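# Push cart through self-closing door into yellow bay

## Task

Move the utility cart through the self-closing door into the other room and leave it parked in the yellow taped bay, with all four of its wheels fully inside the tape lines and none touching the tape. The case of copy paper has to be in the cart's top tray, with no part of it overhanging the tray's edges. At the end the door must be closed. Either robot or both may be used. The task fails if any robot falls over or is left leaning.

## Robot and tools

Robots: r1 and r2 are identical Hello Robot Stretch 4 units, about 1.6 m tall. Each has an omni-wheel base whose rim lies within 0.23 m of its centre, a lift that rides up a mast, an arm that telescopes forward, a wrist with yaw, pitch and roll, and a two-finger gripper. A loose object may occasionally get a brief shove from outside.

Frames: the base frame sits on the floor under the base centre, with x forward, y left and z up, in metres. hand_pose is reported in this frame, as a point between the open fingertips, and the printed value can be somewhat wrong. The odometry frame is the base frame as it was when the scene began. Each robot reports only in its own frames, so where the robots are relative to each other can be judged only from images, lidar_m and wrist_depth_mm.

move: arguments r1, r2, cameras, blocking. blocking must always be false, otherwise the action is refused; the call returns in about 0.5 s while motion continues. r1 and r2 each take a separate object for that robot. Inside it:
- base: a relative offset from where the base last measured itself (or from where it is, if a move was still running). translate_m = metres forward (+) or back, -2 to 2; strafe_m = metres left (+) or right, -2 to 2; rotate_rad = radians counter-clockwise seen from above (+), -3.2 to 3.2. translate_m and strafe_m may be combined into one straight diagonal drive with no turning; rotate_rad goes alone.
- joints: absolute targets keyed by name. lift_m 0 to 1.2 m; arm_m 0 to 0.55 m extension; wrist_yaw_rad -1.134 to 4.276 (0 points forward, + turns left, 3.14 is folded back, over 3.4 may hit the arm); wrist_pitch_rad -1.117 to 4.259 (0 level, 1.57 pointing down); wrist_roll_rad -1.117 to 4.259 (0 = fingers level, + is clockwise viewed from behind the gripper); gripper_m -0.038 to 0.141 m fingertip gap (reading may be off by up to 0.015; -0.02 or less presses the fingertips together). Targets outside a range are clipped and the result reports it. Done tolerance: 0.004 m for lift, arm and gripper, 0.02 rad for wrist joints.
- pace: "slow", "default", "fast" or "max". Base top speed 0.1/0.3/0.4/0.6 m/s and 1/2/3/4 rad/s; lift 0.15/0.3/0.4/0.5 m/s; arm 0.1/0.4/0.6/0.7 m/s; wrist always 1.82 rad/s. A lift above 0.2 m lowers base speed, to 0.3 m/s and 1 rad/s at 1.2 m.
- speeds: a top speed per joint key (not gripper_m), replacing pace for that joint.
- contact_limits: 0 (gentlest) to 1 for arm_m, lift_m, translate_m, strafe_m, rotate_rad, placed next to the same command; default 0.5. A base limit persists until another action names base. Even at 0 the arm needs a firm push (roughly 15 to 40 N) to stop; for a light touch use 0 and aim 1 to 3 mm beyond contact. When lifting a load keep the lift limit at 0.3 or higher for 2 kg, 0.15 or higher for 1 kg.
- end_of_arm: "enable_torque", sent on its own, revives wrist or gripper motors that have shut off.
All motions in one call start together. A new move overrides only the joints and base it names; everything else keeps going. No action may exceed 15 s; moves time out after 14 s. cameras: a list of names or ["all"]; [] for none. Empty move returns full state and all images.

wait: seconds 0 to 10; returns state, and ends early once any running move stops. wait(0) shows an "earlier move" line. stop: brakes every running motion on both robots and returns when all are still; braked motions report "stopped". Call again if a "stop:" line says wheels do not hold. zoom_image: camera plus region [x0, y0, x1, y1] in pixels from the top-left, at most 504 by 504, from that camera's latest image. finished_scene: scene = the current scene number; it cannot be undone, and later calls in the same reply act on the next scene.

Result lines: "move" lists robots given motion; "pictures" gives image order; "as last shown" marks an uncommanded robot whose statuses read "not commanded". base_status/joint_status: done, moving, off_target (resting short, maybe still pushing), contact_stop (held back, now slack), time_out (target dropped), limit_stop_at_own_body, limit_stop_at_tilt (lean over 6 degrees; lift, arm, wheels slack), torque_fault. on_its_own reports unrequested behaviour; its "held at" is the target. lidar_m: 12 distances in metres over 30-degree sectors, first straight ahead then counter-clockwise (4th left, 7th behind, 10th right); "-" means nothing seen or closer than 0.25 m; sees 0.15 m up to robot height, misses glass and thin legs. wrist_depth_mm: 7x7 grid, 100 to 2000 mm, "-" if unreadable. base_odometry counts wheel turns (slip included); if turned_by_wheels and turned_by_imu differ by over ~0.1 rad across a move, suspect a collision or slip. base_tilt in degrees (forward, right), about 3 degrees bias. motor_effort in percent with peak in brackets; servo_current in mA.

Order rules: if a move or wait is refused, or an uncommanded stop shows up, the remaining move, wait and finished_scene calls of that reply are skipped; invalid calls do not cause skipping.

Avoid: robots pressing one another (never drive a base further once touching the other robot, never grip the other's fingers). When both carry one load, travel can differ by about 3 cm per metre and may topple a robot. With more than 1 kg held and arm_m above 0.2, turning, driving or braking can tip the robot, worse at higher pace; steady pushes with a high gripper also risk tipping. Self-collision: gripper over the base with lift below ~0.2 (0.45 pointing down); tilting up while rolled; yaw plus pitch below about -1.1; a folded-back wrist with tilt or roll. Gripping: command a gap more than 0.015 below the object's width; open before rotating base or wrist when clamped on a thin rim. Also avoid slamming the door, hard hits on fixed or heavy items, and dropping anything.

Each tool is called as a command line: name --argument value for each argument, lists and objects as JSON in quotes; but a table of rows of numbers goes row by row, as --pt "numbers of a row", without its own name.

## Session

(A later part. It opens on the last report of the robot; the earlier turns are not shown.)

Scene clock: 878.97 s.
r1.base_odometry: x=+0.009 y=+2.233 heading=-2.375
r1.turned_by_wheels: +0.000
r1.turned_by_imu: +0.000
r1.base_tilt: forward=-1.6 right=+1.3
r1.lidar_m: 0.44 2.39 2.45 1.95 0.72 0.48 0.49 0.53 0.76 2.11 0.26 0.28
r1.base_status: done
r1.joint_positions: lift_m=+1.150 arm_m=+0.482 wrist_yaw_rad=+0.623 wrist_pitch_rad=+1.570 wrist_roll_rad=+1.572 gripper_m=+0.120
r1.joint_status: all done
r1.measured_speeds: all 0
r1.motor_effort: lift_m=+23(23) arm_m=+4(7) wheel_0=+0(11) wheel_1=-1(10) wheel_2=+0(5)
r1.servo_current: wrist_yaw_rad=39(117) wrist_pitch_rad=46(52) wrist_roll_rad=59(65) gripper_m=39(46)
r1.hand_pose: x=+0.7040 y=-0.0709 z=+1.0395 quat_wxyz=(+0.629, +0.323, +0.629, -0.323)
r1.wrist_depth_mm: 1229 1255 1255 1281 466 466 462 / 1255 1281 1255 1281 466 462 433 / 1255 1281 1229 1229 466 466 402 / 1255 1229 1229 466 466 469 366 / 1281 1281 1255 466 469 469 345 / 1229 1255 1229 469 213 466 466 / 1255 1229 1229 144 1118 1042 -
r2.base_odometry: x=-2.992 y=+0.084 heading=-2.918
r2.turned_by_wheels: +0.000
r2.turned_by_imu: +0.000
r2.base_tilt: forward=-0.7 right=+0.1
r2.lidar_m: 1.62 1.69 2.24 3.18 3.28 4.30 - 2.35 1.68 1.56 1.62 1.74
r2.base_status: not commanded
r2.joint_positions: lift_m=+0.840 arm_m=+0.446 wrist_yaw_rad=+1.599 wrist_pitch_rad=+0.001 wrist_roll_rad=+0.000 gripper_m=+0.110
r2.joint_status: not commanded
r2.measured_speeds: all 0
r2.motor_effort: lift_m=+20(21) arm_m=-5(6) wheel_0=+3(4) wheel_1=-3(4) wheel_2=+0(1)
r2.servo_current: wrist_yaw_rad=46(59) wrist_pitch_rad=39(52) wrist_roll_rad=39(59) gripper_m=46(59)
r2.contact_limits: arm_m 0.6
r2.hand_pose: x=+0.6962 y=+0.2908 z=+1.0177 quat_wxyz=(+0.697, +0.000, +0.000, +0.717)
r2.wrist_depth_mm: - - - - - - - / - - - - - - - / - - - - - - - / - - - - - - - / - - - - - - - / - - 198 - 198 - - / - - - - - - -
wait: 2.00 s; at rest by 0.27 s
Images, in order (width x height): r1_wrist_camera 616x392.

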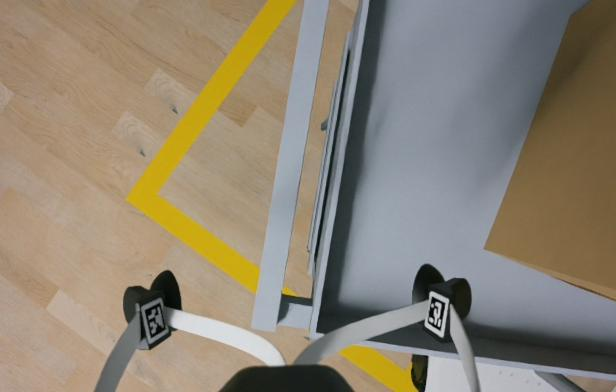

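move --r1 '{"joints": {"lift_m": 0.968}, "contact_limits": {"lift_m": 0.2}}' --blocking false

wait --seconds 2

move --r1 '{"joints": {"gripper_m": 0.0}}' --blocking false

wait --seconds 2

move --r1 '{"base": {"translate_m": 0.14, "strafe_m": 0.03}, "pace": "slow", "contact_limits": {"translate_m": 0.5}}' --blocking false

wait --seconds 4 --cameras '["r1_wrist_camera"]'

move --r1 '{"joints": {"gripper_m": 0.12}}' --blocking false

wait --seconds 2

move --r1 '{"joints": {"lift_m": 1.15}}' --blocking false

wait --seconds 2 --cameras '["r1_wrist_camera"]'

move --r1 '{"base": {"translate_m": -0.25, "strafe_m": 0.5}, "joints": {"arm_m": 0.05, "wrist_yaw_rad": 3.1}}' --blocking false

wait --seconds 3

wait --seconds 1 --cameras '["r1_head_right_camera","r1_head_camera"]'

zoom_image --camera "r1_head_right_camera" --region '[180, 250, 420, 520]'

Scene clock: 894.07 s.
move: r1 moving
r1.base_odometry: x=+0.009 y=+2.233 heading=-2.375
r1.turned_by_wheels: +0.000
r1.turned_by_imu: +0.000
r1.base_tilt: forward=-1.6 right=+1.3
r1.lidar_m: 0.42 2.38 2.45 1.95 0.71 0.49 0.49 0.53 0.72 2.13 0.26 0.27
r1.base_status: not commanded
r1.joint_positions: lift_m=+1.112 arm_m=+0.482 wrist_yaw_rad=+0.623 wrist_pitch_rad=+1.570 wrist_roll_rad=+1.572 gripper_m=+0.120
r1.joint_status: lift_m moving
r1.measured_speeds: translate_m=+0.000 strafe_m=+0.000 rotate_rad=+0.000 lift_m=-0.146 arm_m=+0.000 wrist_yaw_rad=+0.000 wrist_pitch_rad=+0.000 wrist_roll_rad=+0.000
r1.motor_effort: lift_m=+11(24) arm_m=+4(5) wheel_0=+0(1) wheel_1=-1(1) wheel_2=+0(1)
r1.servo_current: wrist_yaw_rad=59(65) wrist_pitch_rad=39(39) wrist_roll_rad=39(59) gripper_m=39(46)
r1.contact_limits: lift_m 0.2
r1.hand_pose: x=+0.7040 y=-0.0709 z=+1.0023 quat_wxyz=(+0.629, +0.323, +0.629, -0.323)
r1.wrist_depth_mm: 1229 1205 1205 1205 433 433 436 / 1229 1229 1229 1229 430 433 430 / 1205 1229 1229 1205 433 433 402 / 1205 1229 1205 691 436 433 368 / 1229 1229 1205 430 430 436 345 / 1229 1229 1205 433 433 433 433 / 1229 1229 1229 144 - 436 433
r2: as last shown
r2.contact_limits: arm_m 0.6
pictures: none

Scene clock: 895.40 s.
earlier move: r1 done
r1.base_odometry: x=+0.009 y=+2.233 heading=-2.375
r1.turned_by_wheels: +0.000
r1.turned_by_imu: +0.000
r1.base_tilt: forward=-1.6 right=+1.3
r1.lidar_m: 0.42 2.37 2.43 1.92 0.71 0.52 0.48 0.52 0.75 2.17 0.26 0.28
r1.base_status: not commanded
r1.joint_positions: lift_m=+0.968 arm_m=+0.482 wrist_yaw_rad=+0.623 wrist_pitch_rad=+1.570 wrist_roll_rad=+1.572 gripper_m=+0.120
r1.joint_status: all done
r1.measured_speeds: all 0
r1.motor_effort: lift_m=+12(24) arm_m=+4(5) wheel_0=+0(1) wheel_1=-1(1) wheel_2=+0(1)
r1.servo_current: wrist_yaw_rad=59(65) wrist_pitch_rad=33(46) wrist_roll_rad=52(65) gripper_m=39(46)
r1.contact_limits: lift_m 0.2
r1.hand_pose: x=+0.7040 y=-0.0709 z=+0.8583 quat_wxyz=(+0.629, +0.323, +0.629, -0.323)
r1.wrist_depth_mm: 1078 1078 1078 - 285 286 285 / 1060 1078 1060 - 285 286 285 / 1078 1078 1042 - 283 285 286 / 1060 1078 1060 535 283 286 285 / 1098 1078 1078 535 287 286 285 / 1078 1060 181 245 211 286 286 / 1060 1060 1078 144 285 286 287
r2.base_odometry: x=-2.992 y=+0.084 heading=-2.918
r2.turned_by_wheels: +0.000
r2.turned_by_imu: +0.000
r2.base_tilt: forward=-0.6 right=+0.1
r2.lidar_m: 1.64 1.72 2.26 3.19 3.29 4.27 - 2.35 1.67 1.55 1.61 1.75
r2.base_status: not commanded
r2.joint_positions: lift_m=+0.840 arm_m=+0.446 wrist_yaw_rad=+1.599 wrist_pitch_rad=+0.001 wrist_roll_rad=+0.000 gripper_m=+0.110
r2.joint_status: not commanded
r2.measured_speeds: all 0
r2.motor_effort: lift_m=+21(21) arm_m=-5(6) wheel_0=+3(4) wheel_1=-4(4) wheel_2=+0(1)
r2.servo_current: wrist_yaw_rad=46(52) wrist_pitch_rad=46(46) wrist_roll_rad=39(59) gripper_m=52(59)
r2.contact_limits: arm_m 0.6
r2.hand_pose: x=+0.6962 y=+0.2908 z=+1.0177 quat_wxyz=(+0.697, +0.000, +0.000, +0.717)
r2.wrist_depth_mm: - - - - - - - / - - - - - - - / - - - - - - - / - - - - - - - / - - - - - - - / - - 198 - 197 - - / - - - - - - -
wait: 1.33 of 2 s (r1 has come to rest)
pictures: none

Scene clock: 895.90 s.
move: r1 moving
r1.base_odometry: x=+0.009 y=+2.233 heading=-2.375
r1.turned_by_wheels: +0.000
r1.turned_by_imu: +0.000
r1.base_tilt: forward=-1.6 right=+1.3
r1.lidar_m: 0.44 2.36 2.45 1.92 0.73 0.52 0.49 0.50 0.76 2.17 0.26 0.29
r1.base_status: not commanded
r1.joint_positions: lift_m=+0.968 arm_m=+0.482 wrist_yaw_rad=+0.623 wrist_pitch_rad=+1.570 wrist_roll_rad=+1.572 gripper_m=+0.106
r1.joint_status: gripper_m moving
r1.measured_speeds: all 0
r1.motor_effort: lift_m=+13(13) arm_m=+4(4) wheel_0=+0(1) wheel_1=-1(1) wheel_2=+0(0)
r1.servo_current: wrist_yaw_rad=39(59) wrist_pitch_rad=39(52) wrist_roll_rad=72(72) gripper_m=91(91)
r1.contact_limits: lift_m 0.2
r1.hand_pose: x=+0.7040 y=-0.0709 z=+0.8583 quat_wxyz=(+0.629, +0.323, +0.629, -0.323)
r1.wrist_depth_mm: 1078 1060 1098 - 285 285 285 / 1060 1060 1078 - 285 285 283 / 1060 1078 1060 - 283 286 286 / 1078 1078 1060 539 285 286 285 / 1078 1060 1060 535 285 286 286 / 1060 1060 - 245 198 286 287 / 1078 1078 1078 137 285 287 285
r2: as last shown
r2.contact_limits: arm_m 0.6
pictures: none

Scene clock: 897.43 s.
earlier move: r1 done
r1.base_odometry: x=+0.009 y=+2.233 heading=-2.375
r1.turned_by_wheels: +0.000
r1.turned_by_imu: +0.000
r1.base_tilt: forward=-1.5 right=+1.2
r1.lidar_m: 0.42 2.38 2.43 1.95 0.71 0.51 0.48 0.52 0.77 2.13 0.26 0.30
r1.base_status: not commanded
r1.joint_positions: lift_m=+0.968 arm_m=+0.482 wrist_yaw_rad=+0.622 wrist_pitch_rad=+1.566 wrist_roll_rad=+1.572 gripper_m=+0.001
r1.joint_status: all done
r1.measured_speeds: all 0
r1.motor_effort: lift_m=+15(15) arm_m=-1(5) wheel_0=+0(1) wheel_1=-1(1) wheel_2=+1(1)
r1.servo_current: wrist_yaw_rad=33(65) wrist_pitch_rad=39(52) wrist_roll_rad=39(72) gripper_m=111(267)
r1.contact_limits: lift_m 0.2
r1.hand_pose: x=+0.7049 y=-0.0703 z=+0.8581 quat_wxyz=(+0.630, +0.325, +0.628, -0.322)
r1.wrist_depth_mm: 1060 1098 1078 535 282 282 282 / 1078 1060 1078 - 282 282 282 / 1098 1098 1078 535 282 282 282 / 1078 1060 1078 603 282 283 282 / 1060 1078 1078 535 283 283 282 / 1078 1078 198 260 184 282 283 / 1078 165 1098 133 285 156 285
r2.base_odometry: x=-2.992 y=+0.084 heading=-2.918
r2.turned_by_wheels: +0.000
r2.turned_by_imu: +0.000
r2.base_tilt: forward=-0.7 right=+0.1
r2.lidar_m: 1.65 1.68 2.25 3.16 3.29 4.29 - 2.37 1.65 1.55 1.63 1.77
r2.base_status: not commanded
r2.joint_positions: lift_m=+0.840 arm_m=+0.446 wrist_yaw_rad=+1.599 wrist_pitch_rad=+0.001 wrist_roll_rad=+0.000 gripper_m=+0.110
r2.joint_status: not commanded
r2.measured_speeds: all 0
r2.motor_effort: lift_m=+20(21) arm_m=-6(6) wheel_0=+3(4) wheel_1=-3(4) wheel_2=+0(1)
r2.servo_current: wrist_yaw_rad=46(59) wrist_pitch_rad=39(46) wrist_roll_rad=52(65) gripper_m=52(59)
r2.contact_limits: arm_m 0.6
r2.hand_pose: x=+0.6962 y=+0.2908 z=+1.0177 quat_wxyz=(+0.697, +0.000, +0.000, +0.717)
r2.wrist_depth_mm: - - - - - - - / - - - - - - - / - - - - - - - / - - - - - - - / - - - - - - - / - - 198 - 199 - - / - - - - - - -
wait: 1.53 of 2 s (r1 has come to rest)
pictures: none

Scene clock: 897.93 s.
move: r1 moving
r1.base_odometry: x=+0.002 y=+2.223 heading=-2.374
r1.turned_by_wheels: +0.000
r1.turned_by_imu: +0.000
r1.base_tilt: forward=-1.6 right=+1.3
r1.lidar_m: 0.43 2.37 2.44 1.95 0.74 0.52 0.49 0.53 0.77 2.19 0.26 0.30
r1.base_status: translate_m moving; strafe_m moving
r1.joint_positions: lift_m=+0.968 arm_m=+0.482 wrist_yaw_rad=+0.621 wrist_pitch_rad=+1.568 wrist_roll_rad=+1.572 gripper_m=+0.001
r1.joint_status: not commanded
r1.measured_speeds: translate_m=+0.050 strafe_m=+0.011 rotate_rad=+0.002 lift_m=+0.000 arm_m=+0.000 wrist_yaw_rad=-0.004 wrist_pitch_rad=+0.010 wrist_roll_rad=+0.000
r1.motor_effort: lift_m=+14(15) arm_m=-3(3) wheel_0=+6(7) wheel_1=+7(8) wheel_2=-5(7)
r1.servo_current: wrist_yaw_rad=39(72) wrist_pitch_rad=39(52) wrist_roll_rad=46(59) gripper_m=111(117)
r1.contact_limits: lift_m 0.2; translate_m 0.5
r1.hand_pose: x=+0.7043 y=-0.0707 z=+0.8581 quat_wxyz=(+0.629, +0.325, +0.628, -0.323)
r1.wrist_depth_mm: 1060 1060 1078 - 283 283 286 / 1060 1042 1078 - 282 285 285 / 1060 1042 1060 - 283 285 286 / 1078 1060 1098 285 283 286 286 / 1060 1078 1060 301 285 286 286 / 1078 1060 196 276 183 286 287 / 1060 156 1060 215 285 285 287
r2: as last shown
r2.contact_limits: arm_m 0.6
pictures: none

Scene clock: 900.13 s.
earlier move: r1 done
r1.base_odometry: x=-0.071 y=+2.115 heading=-2.376
r1.turned_by_wheels: -0.002
r1.turned_by_imu: -0.004
r1.base_tilt: forward=-1.6 right=+1.3
r1.lidar_m: 0.39 2.24 2.44 2.33 0.89 0.67 0.63 0.65 0.95 2.38 0.25 0.25
r1.base_status: done
r1.joint_positions: lift_m=+0.968 arm_m=+0.482 wrist_yaw_rad=+0.616 wrist_pitch_rad=+1.583 wrist_roll_rad=+1.572 gripper_m=+0.001
r1.joint_status: not commanded
r1.measured_speeds: all 0
r1.motor_effort: lift_m=+14(15) arm_m=+4(4) wheel_0=-7(10) wheel_1=+0(8) wheel_2=-12(16)
r1.servo_current: wrist_yaw_rad=52(72) wrist_pitch_rad=72(78) wrist_roll_rad=65(65) gripper_m=98(117)
r1.contact_limits: lift_m 0.2; translate_m 0.5
r1.hand_pose: x=+0.7005 y=-0.0734 z=+0.8582 quat_wxyz=(+0.626, +0.321, +0.630, -0.329)
r1.wrist_depth_mm: 1042 1060 1078 - 240 293 293 / 1025 1060 1060 1078 264 291 293 / 1060 1042 1060 1098 290 293 294 / 1042 1042 1042 - 290 293 294 / 1042 1060 1060 - 289 293 293 / 1025 1060 187 370 199 293 294 / 1060 154 1042 - 289 168 -
r2.base_odometry: x=-2.992 y=+0.084 heading=-2.918
r2.turned_by_wheels: +0.000
r2.turned_by_imu: +0.000
r2.base_tilt: forward=-0.7 right=+0.0
r2.lidar_m: 1.64 1.70 2.24 3.18 3.28 4.32 - 2.39 1.67 1.57 1.60 1.77
r2.base_status: not commanded
r2.joint_positions: lift_m=+0.840 arm_m=+0.446 wrist_yaw_rad=+1.599 wrist_pitch_rad=+0.001 wrist_roll_rad=+0.000 gripper_m=+0.110
r2.joint_status: not commanded
r2.measured_speeds: all 0
r2.motor_effort: lift_m=+21(21) arm_m=-5(6) wheel_0=+4(4) wheel_1=-3(4) wheel_2=+0(1)
r2.servo_current: wrist_yaw_rad=46(59) wrist_pitch_rad=39(46) wrist_roll_rad=46(65) gripper_m=52(59)
r2.contact_limits: arm_m 0.6
r2.hand_pose: x=+0.6962 y=+0.2908 z=+1.0177 quat_wxyz=(+0.697, +0.000, +0.000, +0.717)
r2.wrist_depth_mm: - - - - - - - / - - - - - - - / - - - - - - - / - - - - - - - / - - - - - - - / - - 198 - 198 - - / - - - - - - -
wait: 2.20 of 4 s (r1 has come to rest)
Images, in order (width x height): r1_wrist_camera 616x392.

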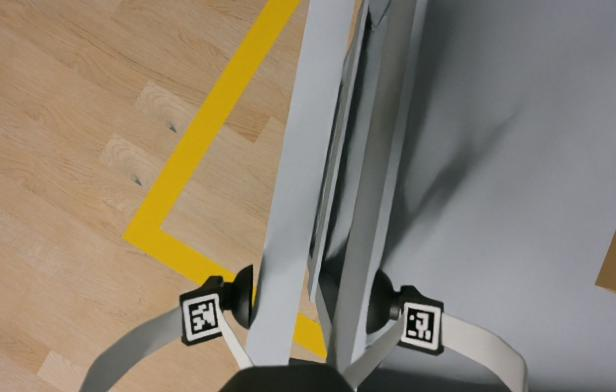

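Scene clock: 900.63 s.
move: r1 moving
r1.base_odometry: x=-0.071 y=+2.115 heading=-2.376
r1.turned_by_wheels: +0.000
r1.turned_by_imu: +0.000
r1.base_tilt: forward=-1.6 right=+1.3
r1.lidar_m: 0.41 2.25 2.43 2.32 0.90 0.66 0.63 0.64 0.97 2.40 0.25 0.25
r1.base_status: not commanded
r1.joint_positions: lift_m=+0.968 arm_m=+0.482 wrist_yaw_rad=+0.616 wrist_pitch_rad=+1.583 wrist_roll_rad=+1.572 gripper_m=+0.020
r1.joint_status: gripper_m moving
r1.measured_speeds: all 0
r1.motor_effort: lift_m=+15(15) arm_m=+4(4) wheel_0=-7(7) wheel_1=+0(0) wheel_2=-11(12)
r1.servo_current: wrist_yaw_rad=33(65) wrist_pitch_rad=72(72) wrist_roll_rad=46(65) gripper_m=46(98)
r1.contact_limits: lift_m 0.2; translate_m 0.5
r1.hand_pose: x=+0.7005 y=-0.0734 z=+0.8582 quat_wxyz=(+0.626, +0.321, +0.630, -0.329)
r1.wrist_depth_mm: 1042 1078 1060 1078 237 294 297 / 1042 1042 1042 1078 274 293 297 / 1060 1060 1078 1060 291 293 297 / 1042 1060 1078 - 291 294 294 / 1078 1060 1060 - 291 293 294 / 1008 1042 191 362 202 291 296 / 1042 157 1042 - 289 291 294
r2: as last shown
r2.contact_limits: arm_m 0.6
pictures: none

Scene clock: 902.17 s.
earlier move: r1 done
r1.base_odometry: x=-0.071 y=+2.115 heading=-2.375
r1.turned_by_wheels: +0.001
r1.turned_by_imu: +0.001
r1.base_tilt: forward=-1.6 right=+1.3
r1.lidar_m: 0.43 2.26 2.43 2.32 0.89 0.66 0.62 0.63 0.95 2.38 0.25 0.25
r1.base_status: not commanded
r1.joint_positions: lift_m=+0.968 arm_m=+0.482 wrist_yaw_rad=+0.617 wrist_pitch_rad=+1.573 wrist_roll_rad=+1.572 gripper_m=+0.120
r1.joint_status: all done
r1.measured_speeds: all 0
r1.motor_effort: lift_m=+15(15) arm_m=+4(4) wheel_0=-4(7) wheel_1=+0(0) wheel_2=-4(12)
r1.servo_current: wrist_yaw_rad=52(72) wrist_pitch_rad=39(78) wrist_roll_rad=46(72) gripper_m=46(104)
r1.contact_limits: lift_m 0.2; translate_m 0.5
r1.hand_pose: x=+0.7031 y=-0.0716 z=+0.8581 quat_wxyz=(+0.628, +0.324, +0.628, -0.325)
r1.wrist_depth_mm: 1078 1060 1060 1060 226 287 289 / 1060 1060 1042 1060 240 287 289 / 1042 1098 1078 1078 264 287 287 / 1098 1060 1098 - 285 287 287 / 1078 1060 1060 - 285 287 287 / 1060 1078 1060 353 211 287 287 / 1060 1060 1060 139 286 287 289
r2.base_odometry: x=-2.992 y=+0.084 heading=-2.918
r2.turned_by_wheels: +0.000
r2.turned_by_imu: +0.000
r2.base_tilt: forward=-0.7 right=+0.1
r2.lidar_m: 1.63 1.71 2.22 3.17 3.26 4.34 - 2.35 1.65 1.56 1.62 1.76
r2.base_status: not commanded
r2.joint_positions: lift_m=+0.840 arm_m=+0.446 wrist_yaw_rad=+1.599 wrist_pitch_rad=+0.001 wrist_roll_rad=+0.000 gripper_m=+0.110
r2.joint_status: not commanded
r2.measured_speeds: all 0
r2.motor_effort: lift_m=+20(21) arm_m=-5(6) wheel_0=+3(4) wheel_1=-4(4) wheel_2=+0(0)
r2.servo_current: wrist_yaw_rad=52(59) wrist_pitch_rad=46(52) wrist_roll_rad=39(59) gripper_m=52(59)
r2.contact_limits: arm_m 0.6
r2.hand_pose: x=+0.6962 y=+0.2908 z=+1.0177 quat_wxyz=(+0.697, +0.000, +0.000, +0.717)
r2.wrist_depth_mm: - - - - - - - / - - - - - - - / - - - - - - - / - - - - - - - / - - - - - - - / - - 198 - 198 - - / - - - - - - -
wait: 1.53 of 2 s (r1 has come to rest)
pictures: none

Scene clock: 902.67 s.
move: r1 moving
r1.base_odometry: x=-0.071 y=+2.115 heading=-2.375
r1.turned_by_wheels: +0.000
r1.turned_by_imu: +0.000
r1.base_tilt: forward=-1.6 right=+1.3
r1.lidar_m: 0.42 2.25 2.43 2.31 0.90 0.65 0.64 0.64 0.96 2.38 0.25 0.26
r1.base_status: not commanded
r1.joint_positions: lift_m=+1.006 arm_m=+0.482 wrist_yaw_rad=+0.617 wrist_pitch_rad=+1.572 wrist_roll_rad=+1.572 gripper_m=+0.120
r1.joint_status: lift_m moving
r1.measured_speeds: translate_m=+0.000 strafe_m=+0.000 rotate_rad=+0.000 lift_m=+0.146 arm_m=+0.000 wrist_yaw_rad=+0.000 wrist_pitch_rad=+0.000 wrist_roll_rad=+0.000
r1.motor_effort: lift_m=+23(26) arm_m=+4(4) wheel_0=-4(4) wheel_1=+0(0) wheel_2=-3(4)
r1.servo_current: wrist_yaw_rad=52(59) wrist_pitch_rad=39(52) wrist_roll_rad=52(52) gripper_m=46(46)
r1.contact_limits: translate_m 0.5
r1.hand_pose: x=+0.7031 y=-0.0716 z=+0.8954 quat_wxyz=(+0.628, +0.324, +0.628, -0.325)
r1.wrist_depth_mm: 1078 1098 1118 1098 298 317 320 / 1098 1118 1118 1118 317 319 319 / 1078 1078 1118 1098 319 320 320 / 1098 1098 1078 - 320 317 319 / 1078 1118 1118 - 320 319 319 / 1078 1078 1098 304 198 319 322 / 1078 1098 1118 144 319 320 320
r2: as last shown
r2.contact_limits: arm_m 0.6
pictures: none

Scene clock: 904.00 s.
earlier move: r1 done
r1.base_odometry: x=-0.071 y=+2.115 heading=-2.375
r1.turned_by_wheels: +0.000
r1.turned_by_imu: +0.000
r1.base_tilt: forward=-1.6 right=+1.3
r1.lidar_m: 0.39 2.23 2.43 2.32 0.92 0.67 0.63 0.67 0.94 2.38 0.25 0.25
r1.base_status: not commanded
r1.joint_positions: lift_m=+1.150 arm_m=+0.482 wrist_yaw_rad=+0.617 wrist_pitch_rad=+1.572 wrist_roll_rad=+1.572 gripper_m=+0.120
r1.joint_status: all done
r1.measured_speeds: all 0
r1.motor_effort: lift_m=+24(27) arm_m=+4(4) wheel_0=-4(4) wheel_1=+0(0) wheel_2=-3(4)
r1.servo_current: wrist_yaw_rad=72(72) wrist_pitch_rad=39(52) wrist_roll_rad=39(65) gripper_m=39(52)
r1.contact_limits: translate_m 0.5
r1.hand_pose: x=+0.7031 y=-0.0716 z=+1.0394 quat_wxyz=(+0.628, +0.324, +0.628, -0.325)
r1.wrist_depth_mm: 1255 1229 1281 1229 466 469 473 / 1255 1205 1205 1255 466 466 466 / 1229 1229 1229 1255 466 469 436 / 1255 1229 1255 1229 466 469 394 / 1229 1255 1255 462 469 469 370 / 1255 1255 1281 469 213 466 469 / 1255 1255 1255 144 1025 1060 -
r2.base_odometry: x=-2.992 y=+0.084 heading=-2.918
r2.turned_by_wheels: +0.000
r2.turned_by_imu: +0.000
r2.base_tilt: forward=-0.7 right=+0.1
r2.lidar_m: 1.63 1.71 2.24 3.18 3.27 4.33 - 2.36 1.66 1.55 1.60 1.77
r2.base_status: not commanded
r2.joint_positions: lift_m=+0.840 arm_m=+0.446 wrist_yaw_rad=+1.599 wrist_pitch_rad=+0.001 wrist_roll_rad=+0.000 gripper_m=+0.110
r2.joint_status: not commanded
r2.measured_speeds: all 0
r2.motor_effort: lift_m=+20(21) arm_m=-5(6) wheel_0=+3(4) wheel_1=-3(4) wheel_2=+0(0)
r2.servo_current: wrist_yaw_rad=59(59) wrist_pitch_rad=39(46) wrist_roll_rad=46(65) gripper_m=46(59)
r2.contact_limits: arm_m 0.6
r2.hand_pose: x=+0.6962 y=+0.2908 z=+1.0177 quat_wxyz=(+0.697, +0.000, +0.000, +0.717)
r2.wrist_depth_mm: - - - - - - - / - - - - - - - / - - - - - - - / - - - - - - - / - - - - - - - / - - 198 - 198 - - / - - - - - - -
wait: 1.33 of 2 s (r1 has come to rest)
Images, in order (width x height): r1_wrist_camera 616x392.

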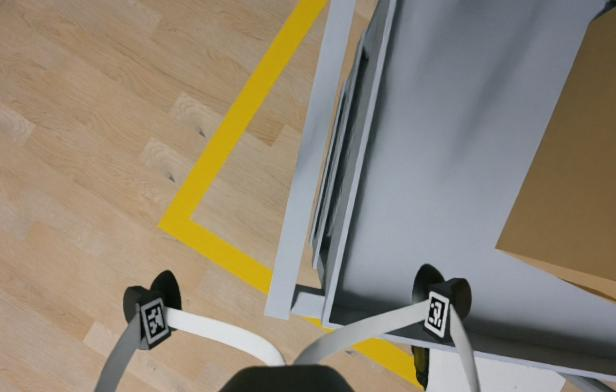

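Scene clock: 904.50 s.
move: r1 moving
r1.base_odometry: x=-0.042 y=+2.104 heading=-2.375
r1.turned_by_wheels: +0.000
r1.turned_by_imu: +0.000
r1.base_tilt: forward=-1.6 right=+1.3
r1.lidar_m: 0.47 2.24 2.39 2.30 0.86 0.65 0.61 0.65 0.92 2.42 0.25 0.29
r1.base_status: translate_m moving; strafe_m moving
r1.joint_positions: lift_m=+1.150 arm_m=+0.431 wrist_yaw_rad=+1.207 wrist_pitch_rad=+1.572 wrist_roll_rad=+1.572 gripper_m=+0.120
r1.joint_status: arm_m moving; wrist_yaw_rad moving
r1.measured_speeds: translate_m=-0.056 strafe_m=+0.109 rotate_rad=-0.006 lift_m=+0.000 arm_m=-0.195 wrist_yaw_rad=+1.821 wrist_pitch_rad=+0.000 wrist_roll_rad=+0.000
r1.motor_effort: lift_m=+24(24) arm_m=-5(6) wheel_0=-8(12) wheel_1=+7(8) wheel_2=+6(6)
r1.servo_current: wrist_yaw_rad=78(111) wrist_pitch_rad=46(46) wrist_roll_rad=39(59) gripper_m=39(46)
r1.hand_pose: x=+0.6837 y=-0.0315 z=+1.0394 quat_wxyz=(+0.695, +0.128, +0.695, -0.129)
r1.wrist_depth_mm: 1229 1255 1255 1255 1281 1281 469 / 1229 1255 1229 1255 1255 469 462 / 1229 1229 1229 1255 1281 469 466 / 1281 1255 1255 1255 469 469 469 / 1255 1229 1255 1255 469 469 469 / 1255 1255 1255 1255 212 445 397 / 1255 1255 1255 144 1060 469 404
r2: as last shown
r2.contact_limits: arm_m 0.6
pictures: none

Scene clock: 907.37 s.
earlier move: r1 done
r1.base_odometry: x=+0.456 y=+1.928 heading=-2.375
r1.turned_by_wheels: +0.000
r1.turned_by_imu: +0.002
r1.base_tilt: forward=-1.6 right=+1.3
r1.lidar_m: 2.38 2.49 1.93 1.46 0.56 0.39 0.38 0.40 0.56 1.66 0.76 0.84
r1.base_status: done
r1.joint_positions: lift_m=+1.150 arm_m=+0.050 wrist_yaw_rad=+3.098 wrist_pitch_rad=+1.572 wrist_roll_rad=+1.572 gripper_m=+0.120
r1.joint_status: all done
r1.measured_speeds: all 0
r1.motor_effort: lift_m=+24(24) arm_m=-4(7) wheel_0=+1(12) wheel_1=+0(8) wheel_2=+0(6)
r1.servo_current: wrist_yaw_rad=33(130) wrist_pitch_rad=39(52) wrist_roll_rad=59(65) gripper_m=39(46)
r1.hand_pose: x=+0.2251 y=+0.0873 z=+1.0394 quat_wxyz=(+0.511, -0.489, +0.511, +0.488)
r1.wrist_depth_mm: - 1229 1255 1281 1255 1229 1255 / - 1255 1255 1229 1255 1255 1255 / - 1229 1255 1255 1281 1229 1255 / - 1229 1060 1255 1255 1255 1229 / - 1255 1060 1255 1255 1255 1281 / - 202 1042 1255 212 215 1255 / - 574 1255 144 1255 1255 1255
r2.base_odometry: x=-2.992 y=+0.084 heading=-2.918
r2.turned_by_wheels: +0.000
r2.turned_by_imu: +0.000
r2.base_tilt: forward=-0.6 right=+0.1
r2.lidar_m: 1.66 1.71 2.24 3.16 3.29 4.32 - 2.37 1.65 1.55 1.61 1.73
r2.base_status: not commanded
r2.joint_positions: lift_m=+0.840 arm_m=+0.446 wrist_yaw_rad=+1.599 wrist_pitch_rad=+0.001 wrist_roll_rad=+0.000 gripper_m=+0.110
r2.joint_status: not commanded
r2.measured_speeds: all 0
r2.motor_effort: lift_m=+20(21) arm_m=-6(6) wheel_0=+3(4) wheel_1=-3(4) wheel_2=+0(1)
r2.servo_current: wrist_yaw_rad=59(59) wrist_pitch_rad=39(52) wrist_roll_rad=52(65) gripper_m=52(59)
r2.contact_limits: arm_m 0.6
r2.hand_pose: x=+0.6962 y=+0.2908 z=+1.0177 quat_wxyz=(+0.697, +0.000, +0.000, +0.717)
r2.wrist_depth_mm: - - - - - - - / - - - - - - - / - - - - - - - / - - - - - - - / - - - - - - - / - - 199 - 198 - - / - - - - - - -
wait: 2.87 of 3 s (r1 has come to rest)
pictures: none

Scene clock: 908.37 s.
r1.base_odometry: x=+0.456 y=+1.928 heading=-2.375
r1.turned_by_wheels: +0.000
r1.turned_by_imu: +0.000
r1.base_tilt: forward=-1.6 right=+1.2
r1.lidar_m: 2.38 2.50 1.92 1.48 0.55 0.40 0.36 0.40 0.58 1.65 0.75 0.86
r1.base_status: done
r1.joint_positions: lift_m=+1.150 arm_m=+0.050 wrist_yaw_rad=+3.098 wrist_pitch_rad=+1.572 wrist_roll_rad=+1.572 gripper_m=+0.120
r1.joint_status: all done
r1.measured_speeds: all 0
r1.motor_effort: lift_m=+24(24) arm_m=-4(7) wheel_0=+1(12) wheel_1=+0(8) wheel_2=+0(6)
r1.servo_current: wrist_yaw_rad=26(130) wrist_pitch_rad=33(52) wrist_roll_rad=52(65) gripper_m=52(46)
r1.hand_pose: x=+0.2251 y=+0.0873 z=+1.0394 quat_wxyz=(+0.511, -0.489, +0.511, +0.488)
r1.wrist_depth_mm: - 1229 1229 1229 1255 1205 1255 / - 1255 1229 1308 1255 1255 1255 / - 1229 1229 1229 1255 1229 1255 / - 1255 1042 1255 1229 1281 1255 / - 1255 1060 1255 1255 1255 1255 / - 201 1025 1255 213 215 1229 / - 585 1255 144 1255 1255 1255
r2.base_odometry: x=-2.992 y=+0.084 heading=-2.918
r2.turned_by_wheels: +0.000
r2.turned_by_imu: +0.000
r2.base_tilt: forward=-0.7 right=+0.1
r2.lidar_m: 1.64 1.68 2.23 3.18 3.26 4.31 - 2.39 1.67 1.54 1.63 1.77
r2.base_status: not commanded
r2.joint_positions: lift_m=+0.840 arm_m=+0.446 wrist_yaw_rad=+1.599 wrist_pitch_rad=+0.001 wrist_roll_rad=+0.000 gripper_m=+0.110
r2.joint_status: not commanded
r2.measured_speeds: all 0
r2.motor_effort: lift_m=+20(21) arm_m=-6(6) wheel_0=+4(4) wheel_1=-3(4) wheel_2=+0(1)
r2.servo_current: wrist_yaw_rad=46(59) wrist_pitch_rad=39(52) wrist_roll_rad=46(65) gripper_m=59(59)
r2.contact_limits: arm_m 0.6
r2.hand_pose: x=+0.6962 y=+0.2908 z=+1.0177 quat_wxyz=(+0.697, +0.000, +0.000, +0.717)
r2.wrist_depth_mm: - - - - - - - / - - - - - - - / - - - - - - - / - - - - - - - / - - - - - - - / - - 199 - 198 - - / - - - - - - -
wait: 1.00 s; at rest by 0.27 s
pictures: r1_head_camera, r1_head_right_camera
Images, in order (width x height): r1_head_camera 420x560, r1_head_right_camera 420x672.

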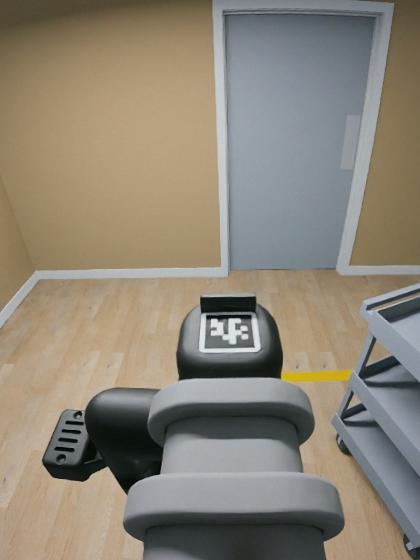

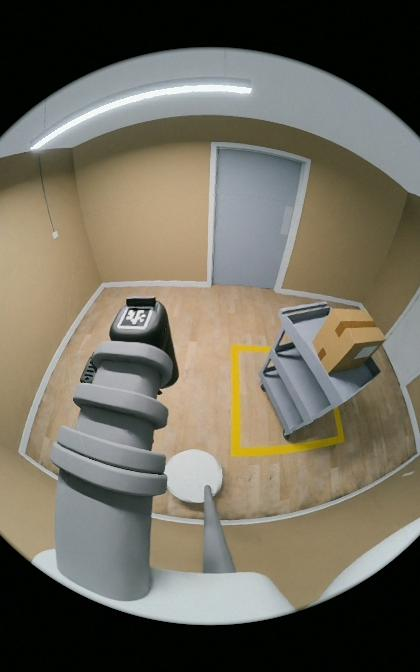

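Scaled by 1.867 from the camera's image (finer frame: 600x960).

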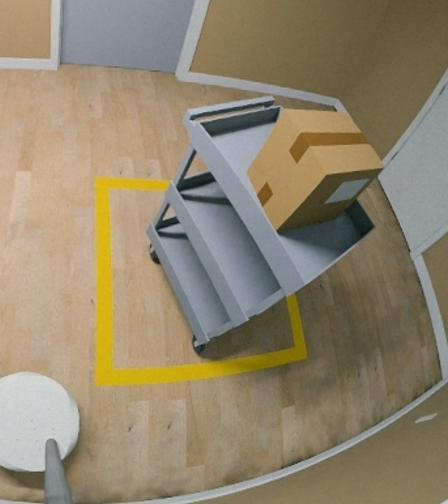

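finished_scene --scene 2

The scene is finished: the task was done.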